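# Transfer the marker cap onto the other marker

## Task

Take the cap from where it sits, carry it to the second marker and press it on until it clicks into place; when finished, both markers must still be standing upright in their block.

## Robot and tools

Robot: two arms, left_arm and right_arm. Each has a five-finger hand: a right hand on right_arm, its mirror image on left_arm. Base positions in the scene frame: left_arm at (-0.013, +0.370, 0) m, right_arm at (-0.044, -0.522, 0) m, each turned very slightly about z. Scene frame: origin at table-top height halfway between the nominal bases, +z up, +x forward over the table, +y toward left_arm. Image left and right do not match arm names. A camera stand sits behind the arms, and loose objects may now and then be nudged by an outside push.

Hand point: a spot 0.05 m in front of the palm and 0.15 m out from the wrist flange. Its +z runs along the straightened fingers (tips reach 0.06 to 0.07 m past it), +y points out of the palm, +x runs across the palm away from the thumb on the right hand and toward the thumb on the left hand. Finger centre lines sit 0.06 m behind the point along -y. A bracket on the little-finger side of the wrist can strike things. With fingers level the wrist may hang below the hand point and touch the table first.

Frames: every pose, velocity and Hand target in results is in that arm's own base frame. Fixed cameras and the table use the scene frame. Offsets are along the arm's base axes; rotations turn about the Hand target position.

Row layout (used by execute_actions and move): one flat list of 28 numbers covering both arms, even if one arm stays put. Left arm first: dx, dy, dz, rx, ry, rz, little, ring, middle, index, thumb_bend, thumb_turn, force_limit, speed; then the same 14 for the right arm. All in [-1, 1]. The six pose numbers are an offset (not a pose) from that arm's Hand target at the start of the action or move; 1.0 equals 0.6 m or 180 degrees; rx, ry, rz form one rotation vector. Sending the same offset again moves further. All zeros re-commands the current Hand target. The six finger numbers are absolute targets: -1 open/straight, +1 closed; thumb_turn -1 beside the palm, +1 opposite the fingers. force_limit maps -1..+1 to about 0..10 N at the fingertip (0..15 N for the two thumb motors). speed rises from near zero at -1 to full at +0.48 and above; use -0.94 or lower for a soft grip. To keep a hand unchanged, resend the eight hand numbers of the last row actually run for it; if none ran yet, send its hand_measured six values plus hand_force_limit and hand_speed.

Tools:
- execute_actions(actions, cameras): actions is a list of actions; each action is a table of up to 15 rows, each row one 1/30 s step. A shorter table repeats its final row to fill 15 steps. Each row is measured from the action's starting Hand target, not the row before. Images return only if actions is empty or cameras names them.
- move(target, speed, blend, stop_force, zero, blocking, cameras): drives hand points in straight lines toward one row or a list of up to 15 rows, every row an offset from the same starting Hand targets. speed is the path top speed in m/s, 0.002 to 3.6, default 0.25 (turn rate up to twice that in rad/s); one value or one per target. blend in m rounds corners in a list; 0 stops at each. stop_force in N, 3 to 120, ends an arm's path when it feels that much push against its motion; unreliable when the hand turns, and leave it off when moving away from a contact. zero (default true) re-zeroes before the move. blocking=false returns early and cannot be combined with stop_force. Moves cap at 10 s. Result ends with a move: line such as done, off_target, moving, held or fault, plus limits like paced or held. Moves do not avoid obstacles or the other arm; keep paths away from an arm's own base.
- wait(seconds 0 to 10, cameras): holds last commands.
- stop(cameras): brakes a running move.
- zoom_image(camera, region [x0, y0, x1, y1] pixels, at most 504 by 504): closer look at the newest image of cam_head_left, cam_head_right, cam_high, cam_left_wrist or cam_right_wrist.
- show_instructions(): shows the reference pages.
- zero_wrist_force(arm: left_arm or right_arm): tares that wrist sensor.
- finished_scene(scene 1, optional): final; the result must hold on its own.

Results: end_effector_position (m), end_effector_quat_wxyz, velocities, Hand target (where the next offset starts), joint positions and torques, Wrist force/torque along the hand's own axes (plus a peak line), and per hand hand_measured, hand_stopped_by (moving, target, force, stalled, fault), hand_load_n (positive pushes a finger open; a lost grip drops toward 0). Printed positions may be off by a few centimetres. If a hand rests short of its Hand target, send the remaining distance as an offset. Orientation commands are clipped to 32 degrees from the measured one per step.

Gripping: with thumb_turn at +1, the hand closes around things about 0.035 to 0.065 m thick, or handles down to about 0.025 m. To squeeze harder raise force_limit and send a target more closed than hand_measured; to loosen send one more open.

Cameras: cam_head_left, cam_head_right, cam_high (896x504), cam_left_wrist, cam_right_wrist (672x504, fisheye).

Avoid: letting anything fall or be left off the table, dropping or releasing moving parts, fast impacts. About 150 N on an arm or torque at a joint's limit (141 N m big joints, 26.3 N m wrists) freezes it for 10 s; commanding even slightly past a firm contact can do this. Arms touching each other, or a hand gripping the other hand, can fail the scene. Long stretched holds heat motors (MOTOR HOT, then a 30 to 60 s stop at 85 °C). Knocking a marker out of the block also fails the goal.

Each tool is called by a JSON object that holds its "op" and its "data", one argument or row to a line.

Reference images:

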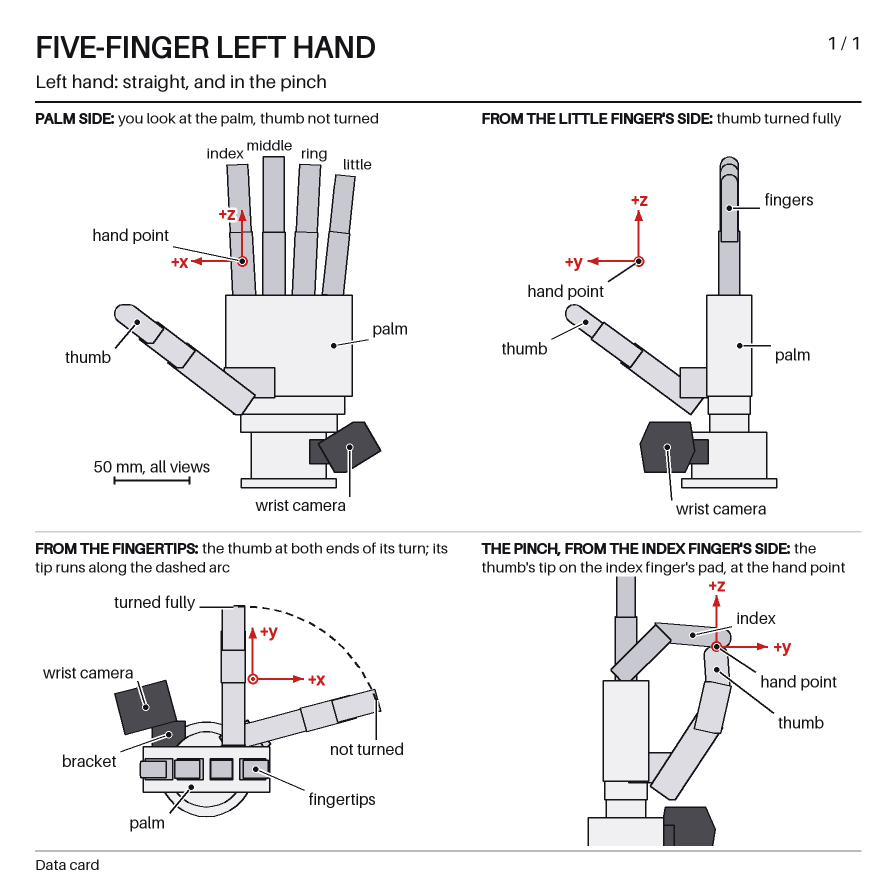

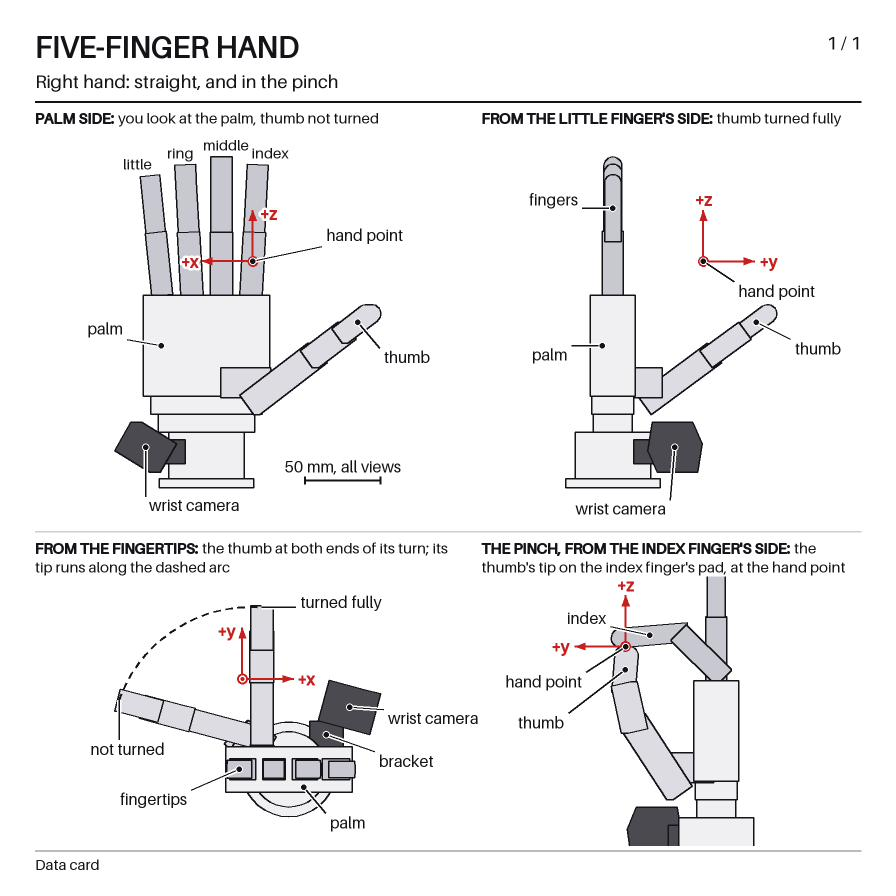

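## Session

{"op": "execute_actions", "data": {
  "actions": []
}}

Scene clock: 0.00 s.
left_arm: end_effector_position=(-0.1606, -0.4804, +0.1477) hand_measured=(-1.000, -1.000, -1.000, -1.000, -1.000, -1.000) hand_load_n=(+0.0, +0.0, +0.0, +0.0, +0.0, +0.0) hand_stopped_by=(target, target, target, target, target, target) hand_force_limit=0.00 hand_speed=-0.80 end_effector_quat_wxyz=(+0.149, +0.825, -0.531, -0.127) | right_arm: end_effector_position=(+0.4726, +0.2043, +0.3738) hand_measured=(-1.000, -1.000, -1.000, -1.000, -1.000, -1.000) hand_load_n=(+0.0, +0.0, +0.0, +0.0, +0.0, +0.0) hand_stopped_by=(target, target, target, target, target, target) hand_force_limit=0.00 hand_speed=-0.80 end_effector_quat_wxyz=(+0.422, +0.451, +0.779, +0.110)
Joint positions: left_arm=[1.832 -1.916 -1.772 2.131 -1.177 1.403] | right_arm=[0.403 -1.576 1.675 0.692 2.082 -0.331]
Joint velocities: within noise
Joint torques (N m): no reading
Wrist force (N): no reading
Wrist torque (N m): no reading
Wrist force, peak (N): no reading
Hand target: left_arm -0.1606, -0.4804, +0.1477; +0.149, +0.825, -0.531, -0.127 | right_arm +0.4726, +0.2043, +0.3738; +0.422, +0.451, +0.779, +0.110

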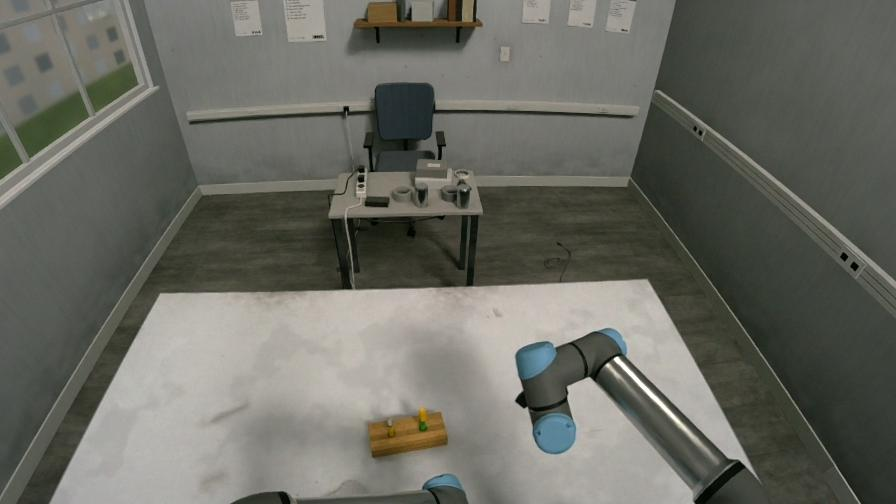

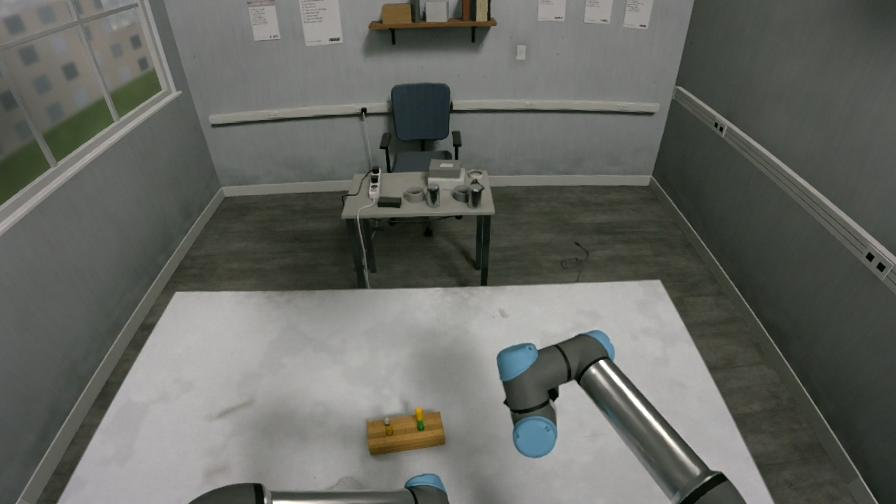

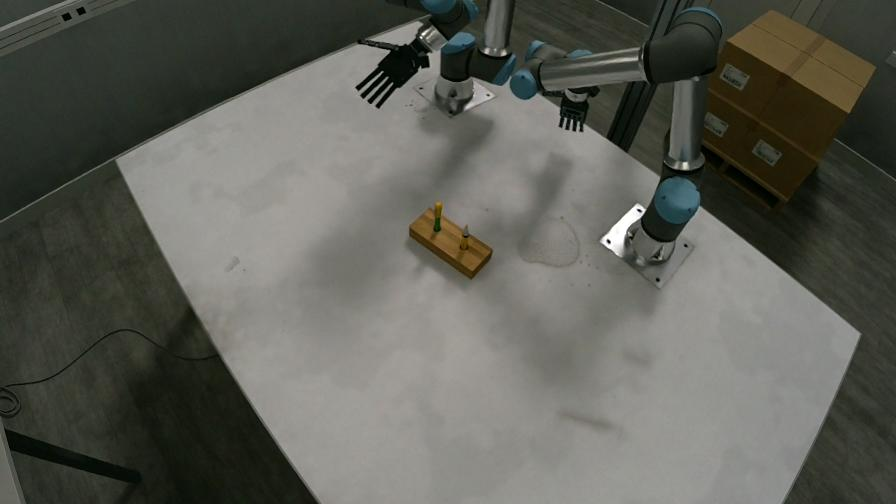

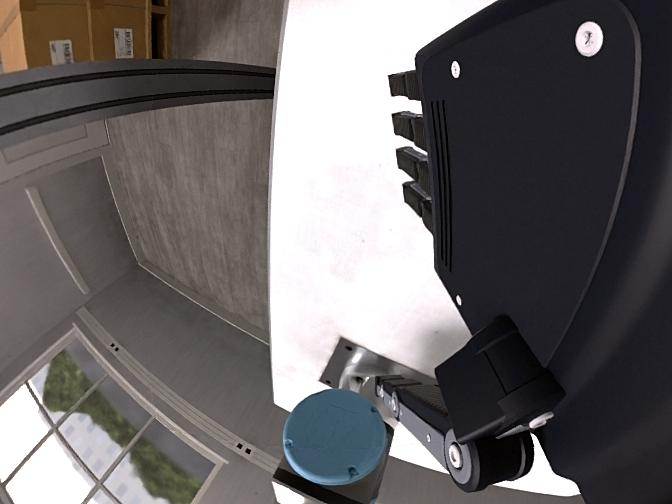

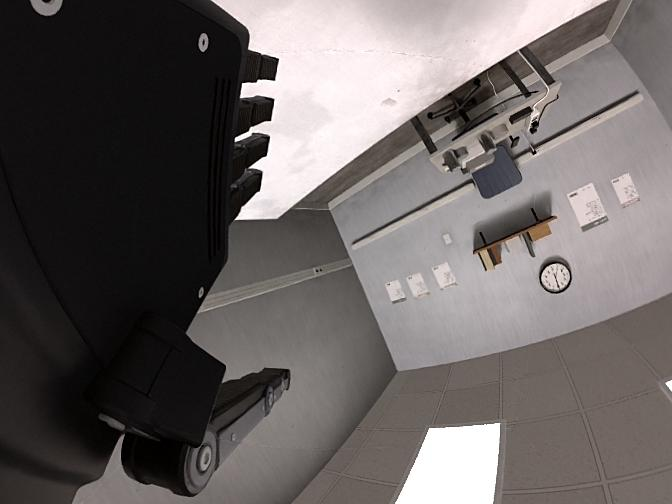

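{"op": "zoom_image", "data": {
  "camera": "cam_head_left",
  "region": [350, 390, 470, 470]
}}

{"op": "zoom_image", "data": {
  "camera": "cam_high",
  "region": [390, 190, 510, 290]
}}

{"op": "zoom_image", "data": {
  "camera": "cam_head_right",
  "region": [350, 390, 470, 470]
}}

Scaled by 4.200 from the camera's 896x504 image, which has a finer 1280x720 frame.

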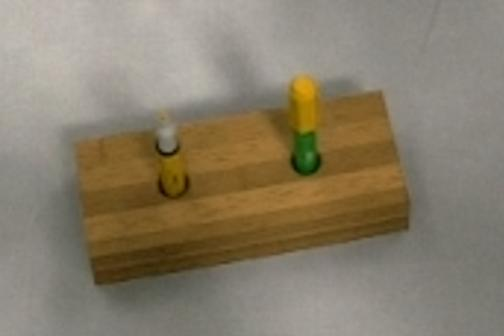

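Scaled by 4.200 from the camera's 896x504 image, which has a finer 1280x720 frame.

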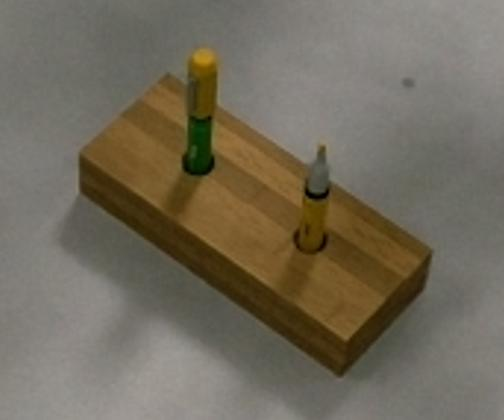

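Scaled by 4.200 from the camera's 896x504 image, which has a finer 1280x720 frame.

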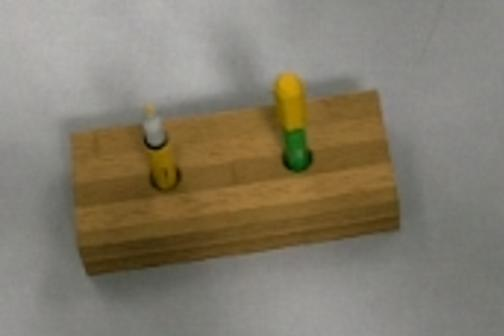

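{"op": "move", "data": {
  "target": [0,0,0,0,0,0,-1,-1,-1,-1,-1,-1,0,-0.8,-0.1012,0.2930,-0.2563,-0.1518,-0.3127,0.4806,-1,-1,-1,-1,-1,1,0,-0.3],
  "speed": 0.4,
  "cameras": ["all"]
}}

Scene clock: 154.43 s.
left_arm: end_effector_position=(-0.1606, -0.4804, +0.1477) hand_measured=(-1.000, -1.000, -1.000, -1.000, -1.000, -1.000) hand_load_n=(+0.0, +0.0, +0.0, +0.0, +0.0, +0.0) hand_stopped_by=(target, target, target, target, target, target) hand_force_limit=0.00 hand_speed=-0.80 end_effector_quat_wxyz=(+0.149, +0.825, -0.531, -0.127) | right_arm: end_effector_position=(+0.4119, +0.3801, +0.2201) hand_measured=(-1.000, -1.000, -1.000, -1.000, -1.000, +1.000) hand_load_n=(+0.0, +0.0, +0.0, +0.0, +0.0, +0.0) hand_stopped_by=(target, target, target, target, target, target) hand_force_limit=0.00 hand_speed=-0.30 end_effector_quat_wxyz=(+0.602, -0.370, +0.602, +0.371)
Joint positions: left_arm=[1.832 -1.916 -1.772 2.131 -1.177 1.403] | right_arm=[-0.01 -1.365 2.196 -0.833 0.457 -1.568]
Joint torques (N m): left_arm=[-0.98 27.83 14.99 -2.79 0.65 -0.11] | right_arm=[-7.51 -20.01 -4.65 -2.24 -1.17 0.43]
Wrist force (N): left_arm=[0.2 0.0 0.3] | right_arm=[0.3 0.1 -0.3]
Wrist torque (N m): left_arm=[-0.02 -0.02 0.02] | right_arm=[0.07 0.11 -0.11]
Wrist force, peak (N): left_arm=[0.0 -0.5 0.1] | right_arm=[-0.4 0.6 -0.5]
Hand target: left_arm -0.1606, -0.4804, +0.1477; +0.149, +0.825, -0.531, -0.127 | right_arm +0.4119, +0.3801, +0.2200; +0.602, -0.370, +0.602, +0.371
Off the commanded pose: left_arm 0.000 m, 0 deg | right_arm 0.000 m, 0 deg.
move: done
camera_calibration:
cam_right_wrist: T_world_to_cam=[[-0.866317, 0.412906, -0.281074, 0.257353], [-0.444977, -0.382344, 0.80982, 0.144361], [0.226913, 0.826633, 0.514965, -0.404825], [0, 0, 0, 1]] pos_world=[0.379047, 0.283575, 0.1639]

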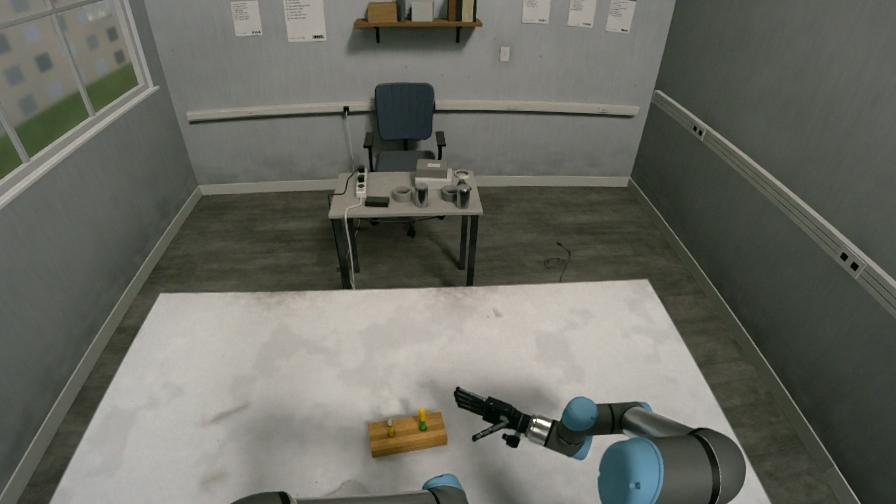

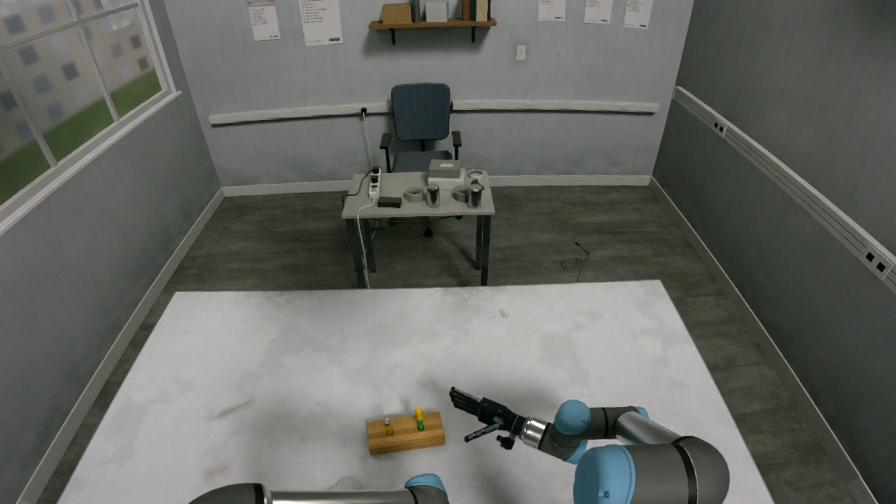

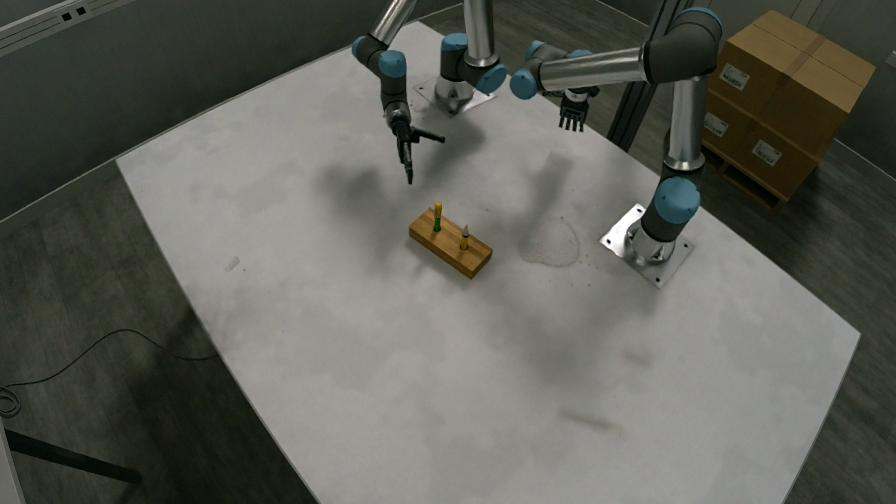

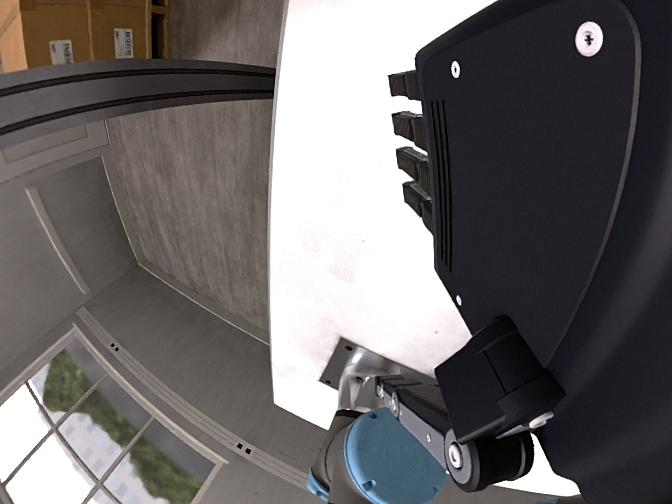

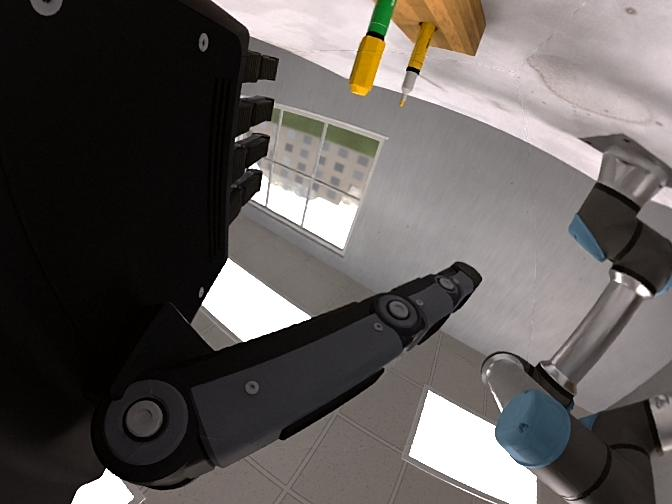

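{"op": "zoom_image", "data": {
  "camera": "cam_right_wrist",
  "region": [320, 0, 500, 120]
}}

{"op": "zoom_image", "data": {
  "camera": "cam_high",
  "region": [360, 100, 500, 290]
}}

{"op": "zoom_image", "data": {
  "camera": "cam_head_left",
  "region": [350, 370, 560, 470]
}}

Scaled by 2.800 from the camera's 672x504 image, which has a finer 960x720 frame.

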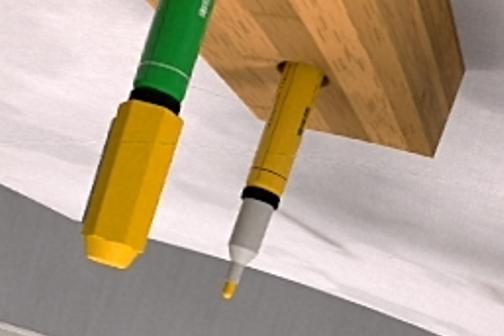

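Scaled by 2.653 from the camera's 896x504 image, which has a finer 1280x720 frame.

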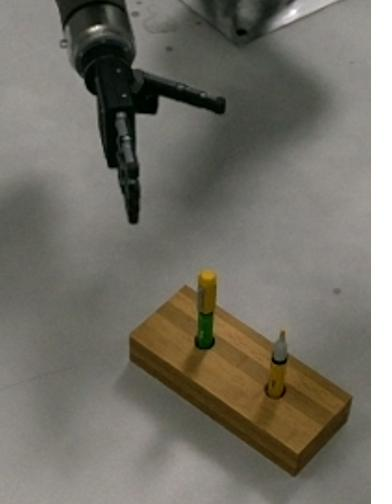

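Scaled by 2.400 from the camera's 896x504 image, which has a finer 1280x720 frame.

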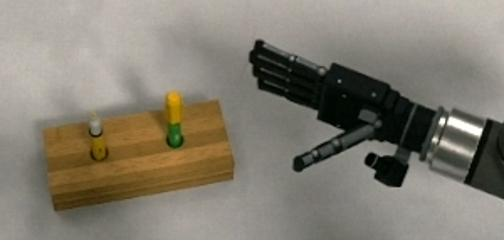

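{"op": "move", "data": {
  "target": [0,0,0,0,0,0,-1,-1,-1,-1,-1,-1,0,-0.8,0.046,0.103,-0.1533,0,0,0,-1,-1,-1,-1,-1,1,0,-0.3],
  "speed": 0.25,
  "cameras": ["all"]
}}

{"op": "zoom_image", "data": {
  "camera": "cam_right_wrist",
  "region": [230, 0, 500, 200]
}}

{"op": "zoom_image", "data": {
  "camera": "cam_high",
  "region": [370, 140, 490, 260]
}}

{"op": "zoom_image", "data": {
  "camera": "cam_head_left",
  "region": [380, 370, 520, 470]
}}

Scene clock: 178.23 s.
left_arm: end_effector_position=(-0.1606, -0.4804, +0.1477) hand_measured=(-1.000, -1.000, -1.000, -1.000, -1.000, -1.000) hand_load_n=(+0.0, +0.0, +0.0, +0.0, -0.5, +0.0) hand_stopped_by=(target, target, target, target, target, target) hand_force_limit=0.00 hand_speed=-0.80 end_effector_quat_wxyz=(+0.149, +0.825, -0.531, -0.127) | right_arm: end_effector_position=(+0.4395, +0.4418, +0.1281) hand_measured=(-1.000, -1.000, -1.000, -1.000, -1.000, +1.000) hand_load_n=(+0.0, +0.0, +0.0, +0.0, +0.0, -0.5) hand_stopped_by=(target, target, target, target, target, target) hand_force_limit=0.00 hand_speed=-0.30 end_effector_quat_wxyz=(+0.602, -0.370, +0.602, +0.371)
Joint positions: left_arm=[1.832 -1.916 -1.772 2.131 -1.177 1.403] | right_arm=[0.148 -1.067 2.105 -1.04 0.615 -1.569]
Joint torques (N m): left_arm=[-0.06 28.59 15.46 -2.88 0.78 -0.09] | right_arm=[4.02 -18.26 -1.53 -1.73 0.74 -1.22]
Wrist force (N): left_arm=[0.1 -0.1 0.3] | right_arm=[0.2 0.2 -0.2]
Wrist torque (N m): left_arm=[-0.04 0.01 0.01] | right_arm=[0.04 0.11 -0.10]
Wrist force, peak (N): left_arm=[0.4 -0.2 0.3] | right_arm=[1.8 0.4 1.2]
Hand target: left_arm -0.1606, -0.4804, +0.1477; +0.149, +0.825, -0.531, -0.127 | right_arm +0.4395, +0.4419, +0.1280; +0.602, -0.370, +0.602, +0.371
Off the commanded pose: left_arm 0.000 m, 0 deg | right_arm 0.000 m, 0 deg.
move: done
camera_calibration:
cam_right_wrist: T_world_to_cam=[[-0.866374, 0.412749, -0.281132, 0.23001], [-0.444964, -0.382434, 0.809784, 0.254765], [0.226723, 0.82667, 0.514989, -0.414651], [0, 0, 0, 1]] pos_world=[0.406647, 0.345274, 0.0718993]

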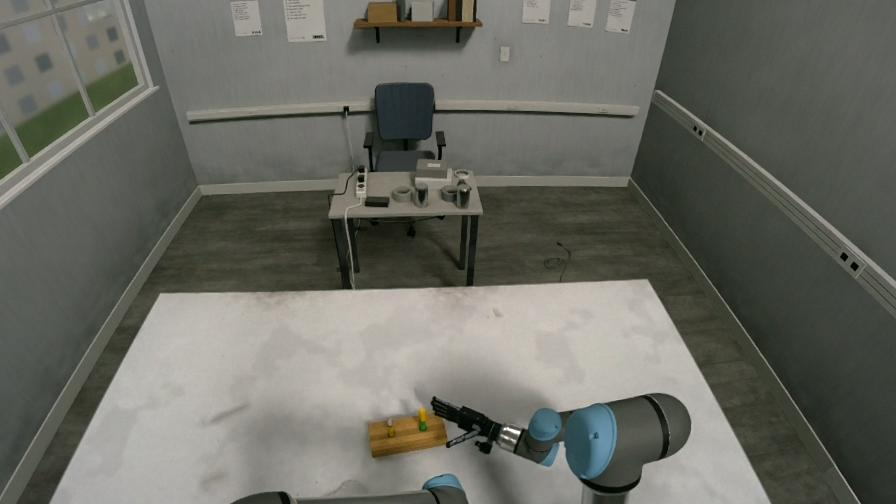

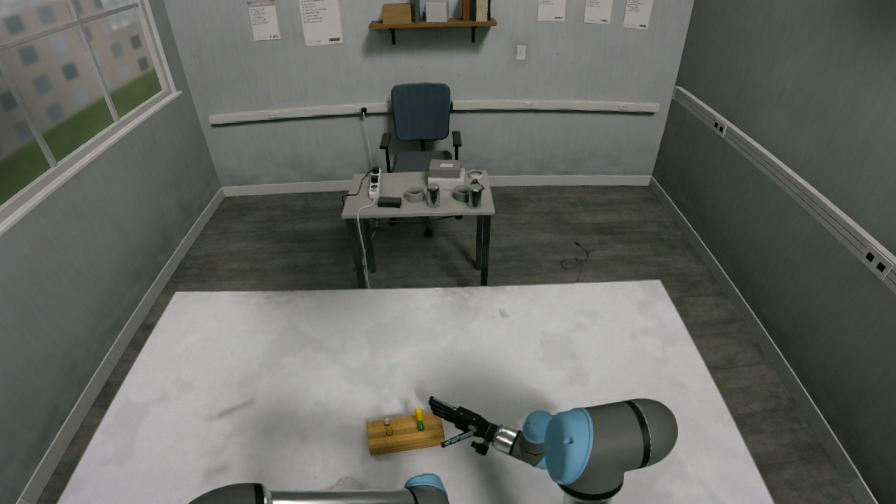

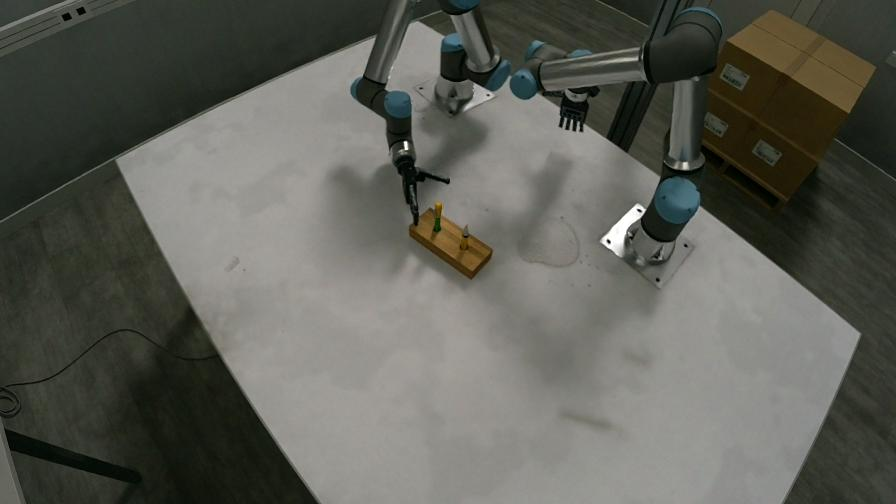

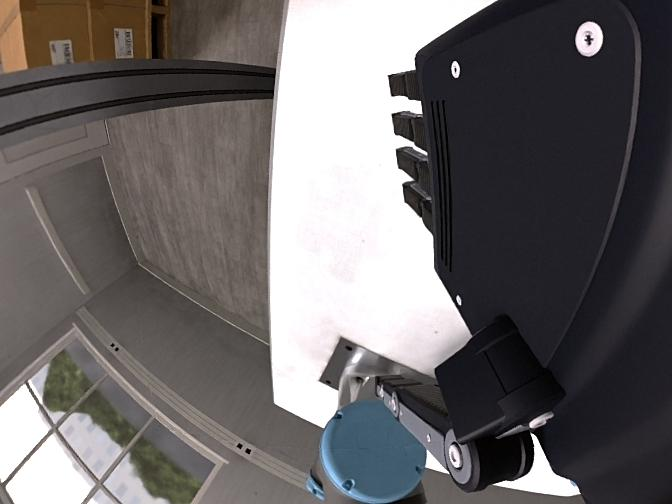

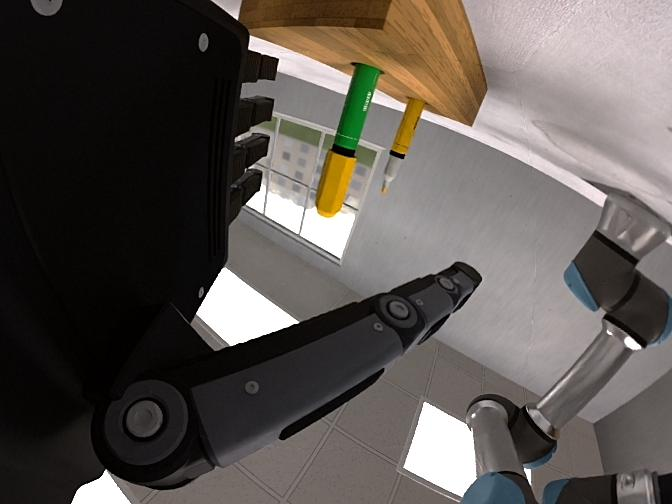

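Scaled by 1.867 from the camera's 672x504 image, which has a finer 960x720 frame.

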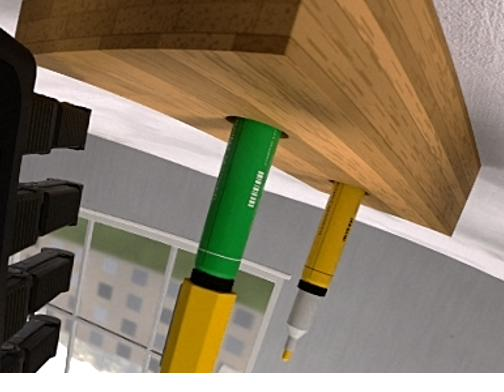

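Scaled by 4.200 from the camera's 896x504 image, which has a finer 1280x720 frame.

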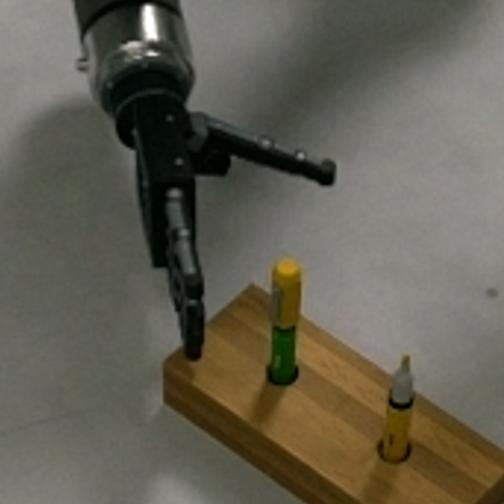

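Scaled by 3.600 from the camera's 896x504 image, which has a finer 1280x720 frame.

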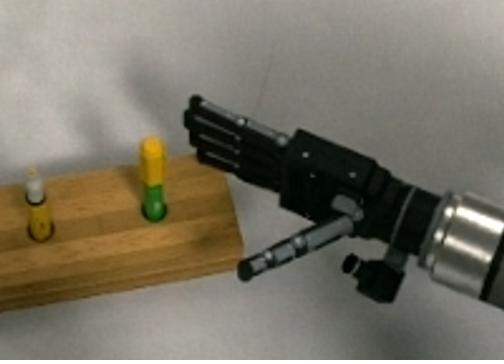

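{"op": "zoom_image", "data": {
  "camera": "cam_right_wrist",
  "region": [230, 150, 500, 350]
}}

Scaled by 1.867 from the camera's 672x504 image, which has a finer 960x720 frame.

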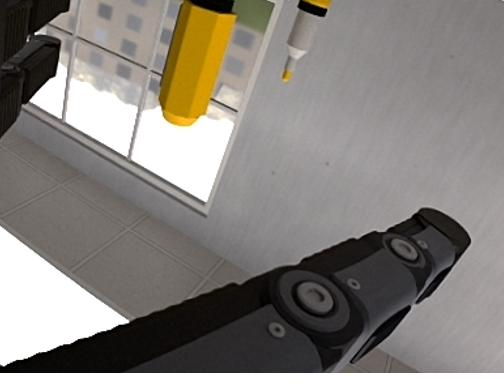

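{"op": "move", "data": {
  "target": [0,0,0,0,0,0,-1,-1,-1,-1,-1,-1,0,-0.8,0.0428,0.0848,-0.0033,0,0,0,-1,-1,-1,-1,-0.35,1,-0.7,-0.5],
  "speed": 0.08,
  "cameras": ["all"]
}}

{"op": "zoom_image", "data": {
  "camera": "cam_right_wrist",
  "region": [180, 60, 450, 330]
}}

{"op": "zoom_image", "data": {
  "camera": "cam_high",
  "region": [390, 160, 490, 260]
}}

{"op": "zoom_image", "data": {
  "camera": "cam_head_left",
  "region": [380, 370, 520, 470]
}}

Scene clock: 220.80 s.
left_arm: end_effector_position=(-0.1606, -0.4804, +0.1477) hand_measured=(-1.000, -1.000, -1.000, -1.000, -1.000, -1.000) hand_load_n=(+0.0, +0.5, +0.0, +0.0, +0.0, +0.0) hand_stopped_by=(target, target, target, target, target, target) hand_force_limit=0.00 hand_speed=-0.80 end_effector_quat_wxyz=(+0.149, +0.825, -0.531, -0.127) | right_arm: end_effector_position=(+0.4651, +0.4928, +0.1260) hand_measured=(-1.000, -1.000, -1.000, -1.000, -0.350, +1.000) hand_load_n=(+0.0, +0.0, +0.5, +0.0, +0.0, -0.5) hand_stopped_by=(target, target, target, target, target, target) hand_force_limit=-0.70 hand_speed=-0.50 end_effector_quat_wxyz=(+0.602, -0.370, +0.602, +0.371)
Joint positions: left_arm=[1.832 -1.916 -1.772 2.131 -1.177 1.403] | right_arm=[0.252 -0.993 1.964 -0.972 0.719 -1.569]
Joint torques (N m): left_arm=[-0.91 27.99 15.88 -2.62 0.74 0.04] | right_arm=[-5.18 -44.44 -1.82 -2.73 -0.57 -1.9]
Wrist force (N): left_arm=[0.1 0.0 0.0] | right_arm=[0.3 0.2 -0.1]
Wrist torque (N m): left_arm=[0.00 -0.02 0.01] | right_arm=[0.06 0.11 -0.05]
Wrist force, peak (N): left_arm=[0.1 -0.5 -0.1] | right_arm=[0.5 0.6 0.7]
Hand target: left_arm -0.1606, -0.4804, +0.1477; +0.149, +0.825, -0.531, -0.127 | right_arm +0.4652, +0.4927, +0.1261; +0.602, -0.370, +0.602, +0.371
Off the commanded pose: left_arm 0.000 m, 0 deg | right_arm 0.000 m, 0 deg.
move: done
camera_calibration:
cam_right_wrist: T_world_to_cam=[[-0.866361, 0.412743, -0.281179, 0.230549], [-0.444982, -0.38235, 0.809815, 0.287333], [0.226736, 0.826712, 0.514916, -0.461551], [0, 0, 0, 1]] pos_world=[0.432247, 0.396274, 0.0697994]

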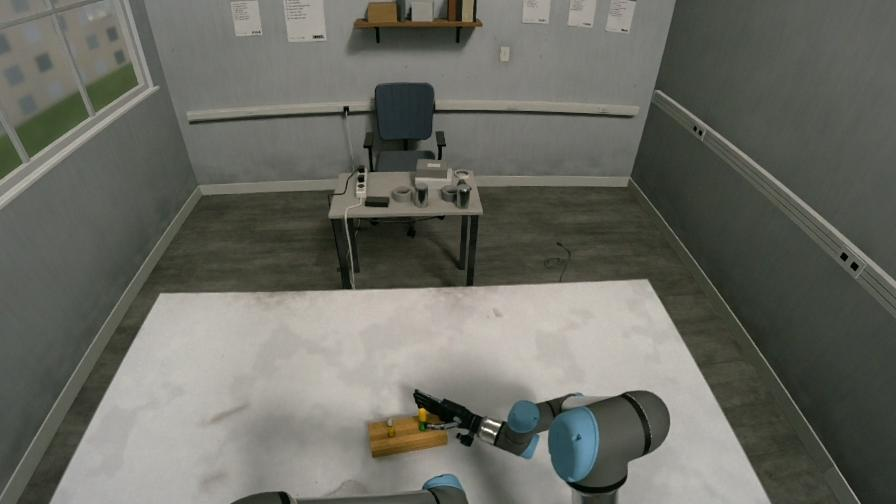

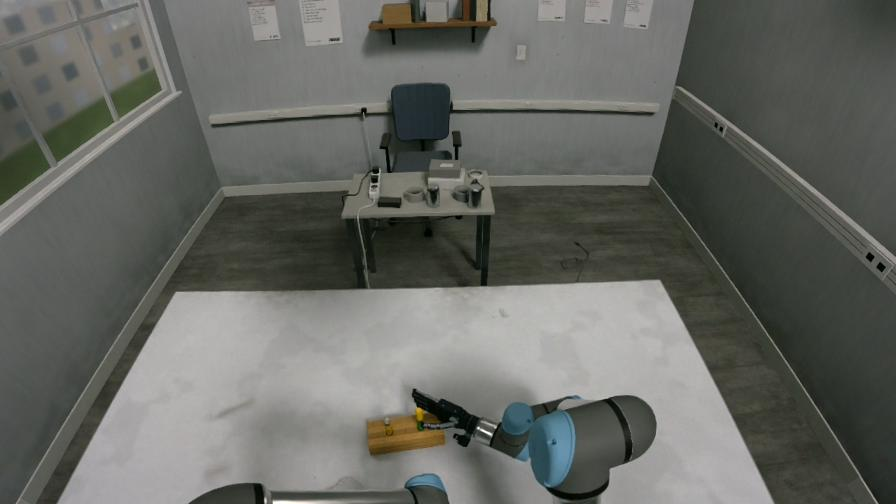

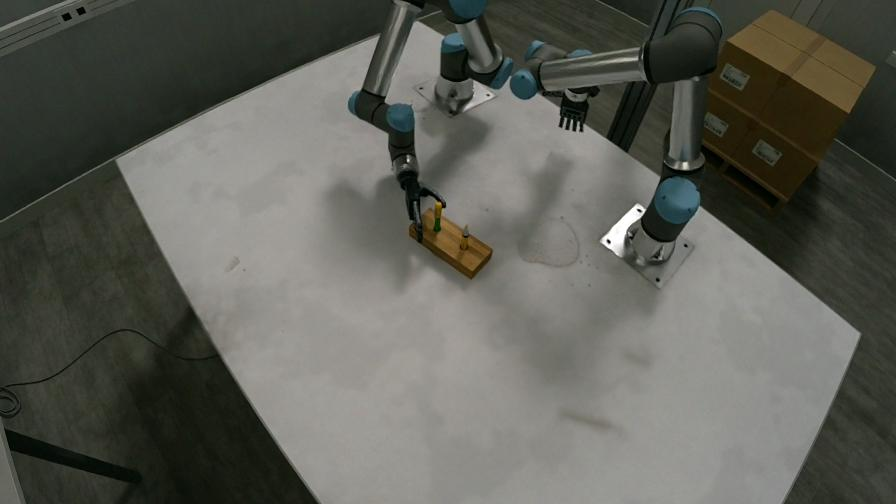

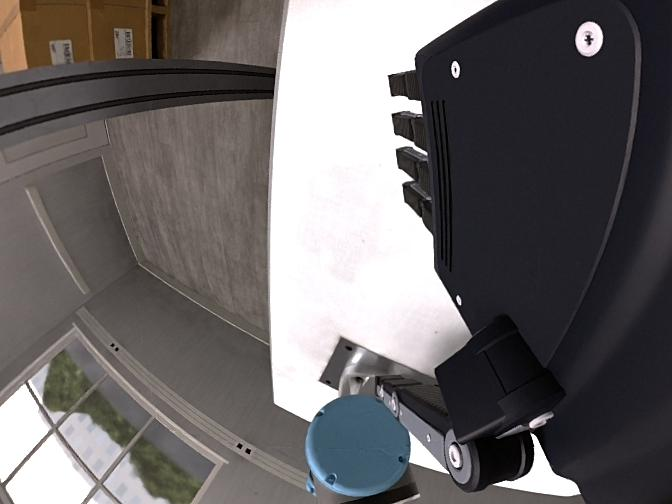

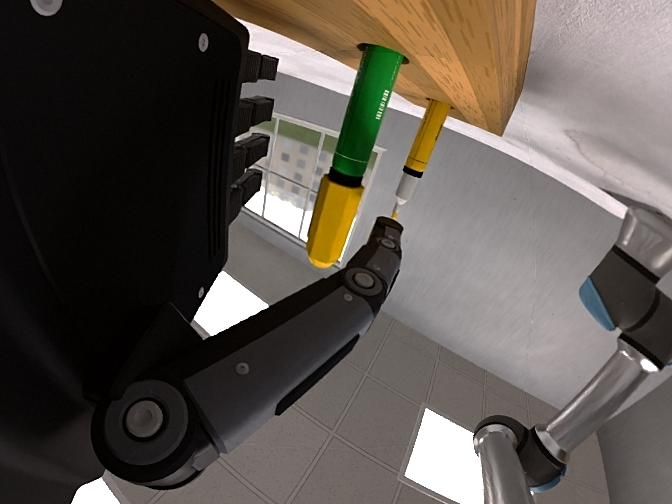

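Scaled by 1.867 from the camera's 672x504 image, which has a finer 960x720 frame.

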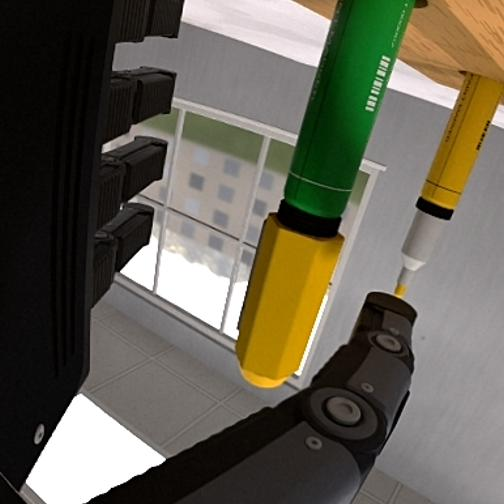

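Scaled by 5.040 from the camera's 896x504 image, which has a finer 1280x720 frame.

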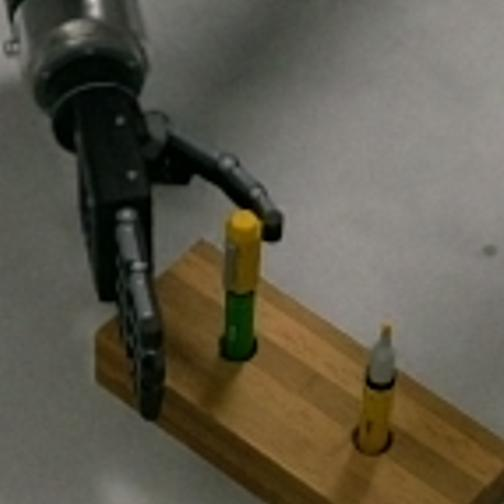

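Scaled by 3.600 from the camera's 896x504 image, which has a finer 1280x720 frame.

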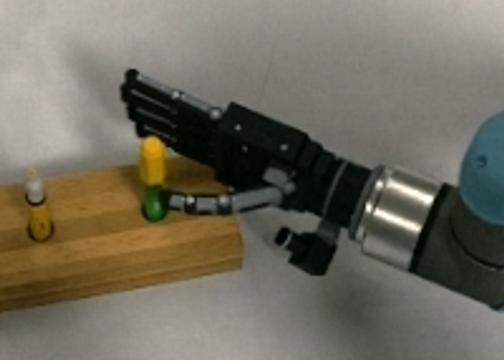

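{"op": "move", "data": {
  "target": [0,0,0,0,0,0,-1,-1,-1,-1,-1,-1,0,-0.8,0,0,0.005,0,0,0,-1,-1,-0.3,-0.3,-0.1,1,-0.7,-0.7],
  "speed": 0.05,
  "cameras": ["cam_high","cam_head_left","cam_right_wrist"]
}}

{"op": "zoom_image", "data": {
  "camera": "cam_right_wrist",
  "region": [180, 60, 450, 330]
}}

{"op": "zoom_image", "data": {
  "camera": "cam_high",
  "region": [390, 160, 490, 260]
}}

{"op": "zoom_image", "data": {
  "camera": "cam_head_left",
  "region": [390, 370, 490, 450]
}}

Scene clock: 238.20 s.
left_arm: end_effector_position=(-0.1606, -0.4804, +0.1477) hand_measured=(-1.000, -1.000, -1.000, -1.000, -1.000, -1.000) hand_load_n=(+0.0, +0.0, +0.0, +0.0, +0.0, +0.0) hand_stopped_by=(target, target, target, target, target, target) hand_force_limit=0.00 hand_speed=-0.80 end_effector_quat_wxyz=(+0.149, +0.825, -0.531, -0.127) | right_arm: end_effector_position=(+0.4652, +0.4927, +0.1291) hand_measured=(-1.000, -1.000, -0.300, -0.300, -0.100, +1.000) hand_load_n=(+0.0, +0.0, +0.0, +0.0, +0.0, +0.0) hand_stopped_by=(target, target, target, target, target, target) hand_force_limit=-0.70 hand_speed=-0.70 end_effector_quat_wxyz=(+0.602, -0.370, +0.602, +0.371)
Joint positions: left_arm=[1.832 -1.916 -1.772 2.131 -1.177 1.403] | right_arm=[0.252 -0.999 1.963 -0.965 0.72 -1.569]
Joint torques (N m): left_arm=[-0.61 29.3 15.3 -2.7 0.86 0.02] | right_arm=[-7.14 -24.4 -23.64 -2.79 1.24 -1.36]
Wrist force (N): left_arm=[0.1 -0.1 0.0] | right_arm=[0.5 0.4 -0.2]
Wrist torque (N m): left_arm=[-0.01 -0.01 0.01] | right_arm=[0.10 0.08 -0.02]
Wrist force, peak (N): left_arm=[-0.3 0.1 0.4] | right_arm=[0.7 0.5 -0.3]
Hand target: left_arm -0.1606, -0.4804, +0.1477; +0.149, +0.825, -0.531, -0.127 | right_arm +0.4652, +0.4927, +0.1291; +0.602, -0.370, +0.602, +0.371
Off the commanded pose: left_arm 0.000 m, 0 deg | right_arm 0.000 m, 0 deg.
move: done
camera_calibration:
cam_right_wrist: T_world_to_cam=[[-0.866316, 0.412799, -0.281235, 0.231469], [-0.445075, -0.382379, 0.80975, 0.284924], [0.226726, 0.82667, 0.514987, -0.463154], [0, 0, 0, 1]] pos_world=[0.432347, 0.396274, 0.0728989]
Images, in order (width x height): cam_head_left 896x504, cam_high 896x504, cam_right_wrist 672x504.

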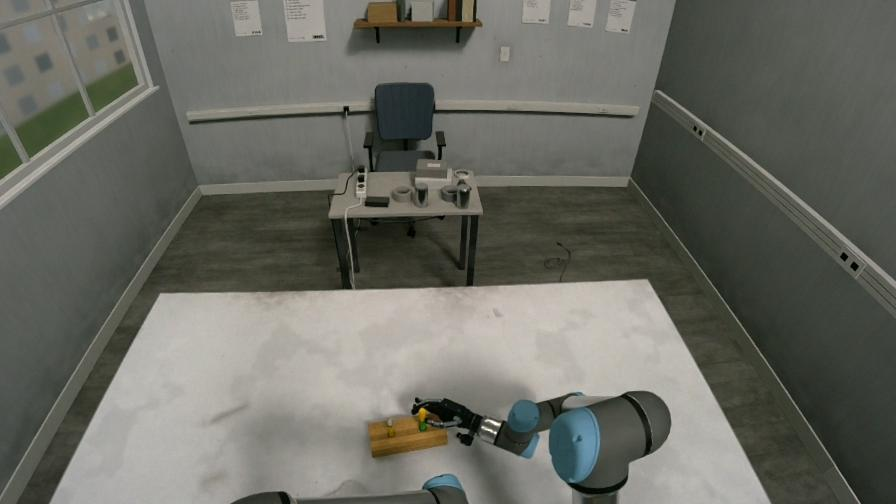

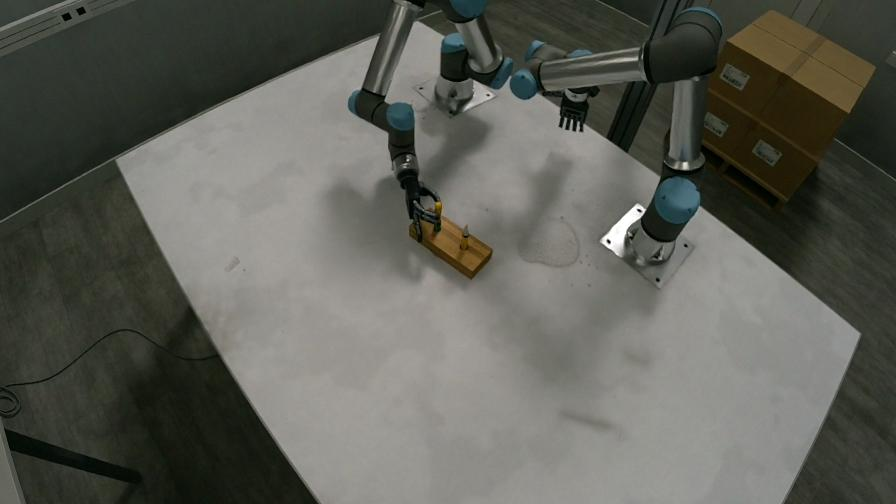

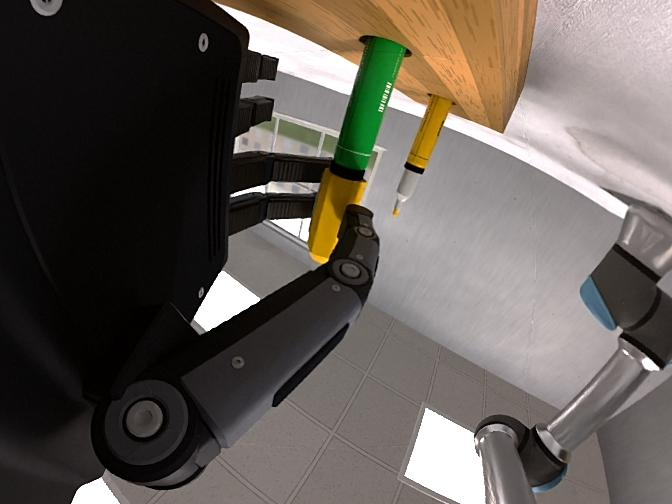

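Scaled by 1.867 from the camera's 672x504 image, which has a finer 960x720 frame.

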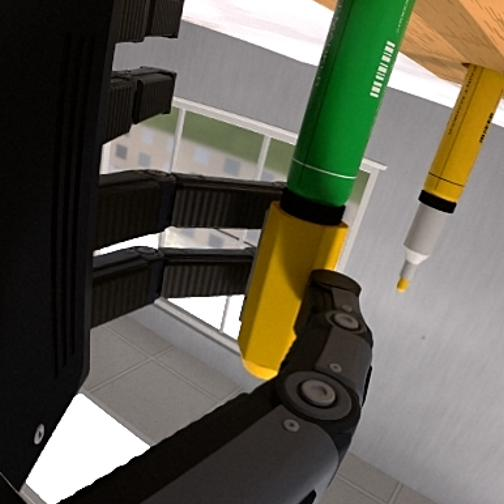

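Scaled by 5.040 from the camera's 896x504 image, which has a finer 1280x720 frame.

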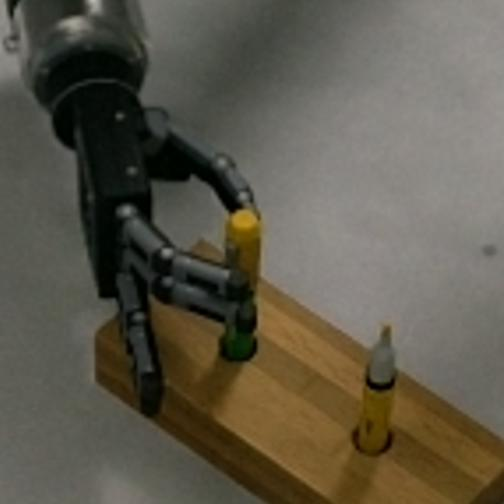

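Scaled by 5.040 from the camera's 896x504 image, which has a finer 1280x720 frame.

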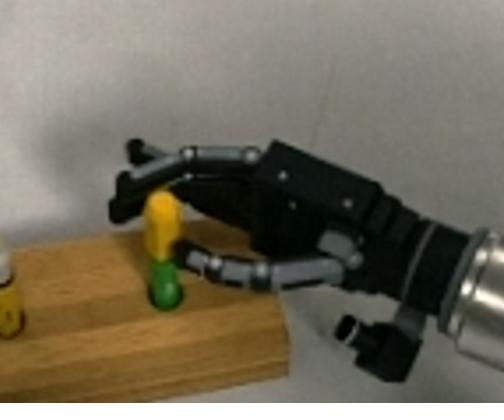

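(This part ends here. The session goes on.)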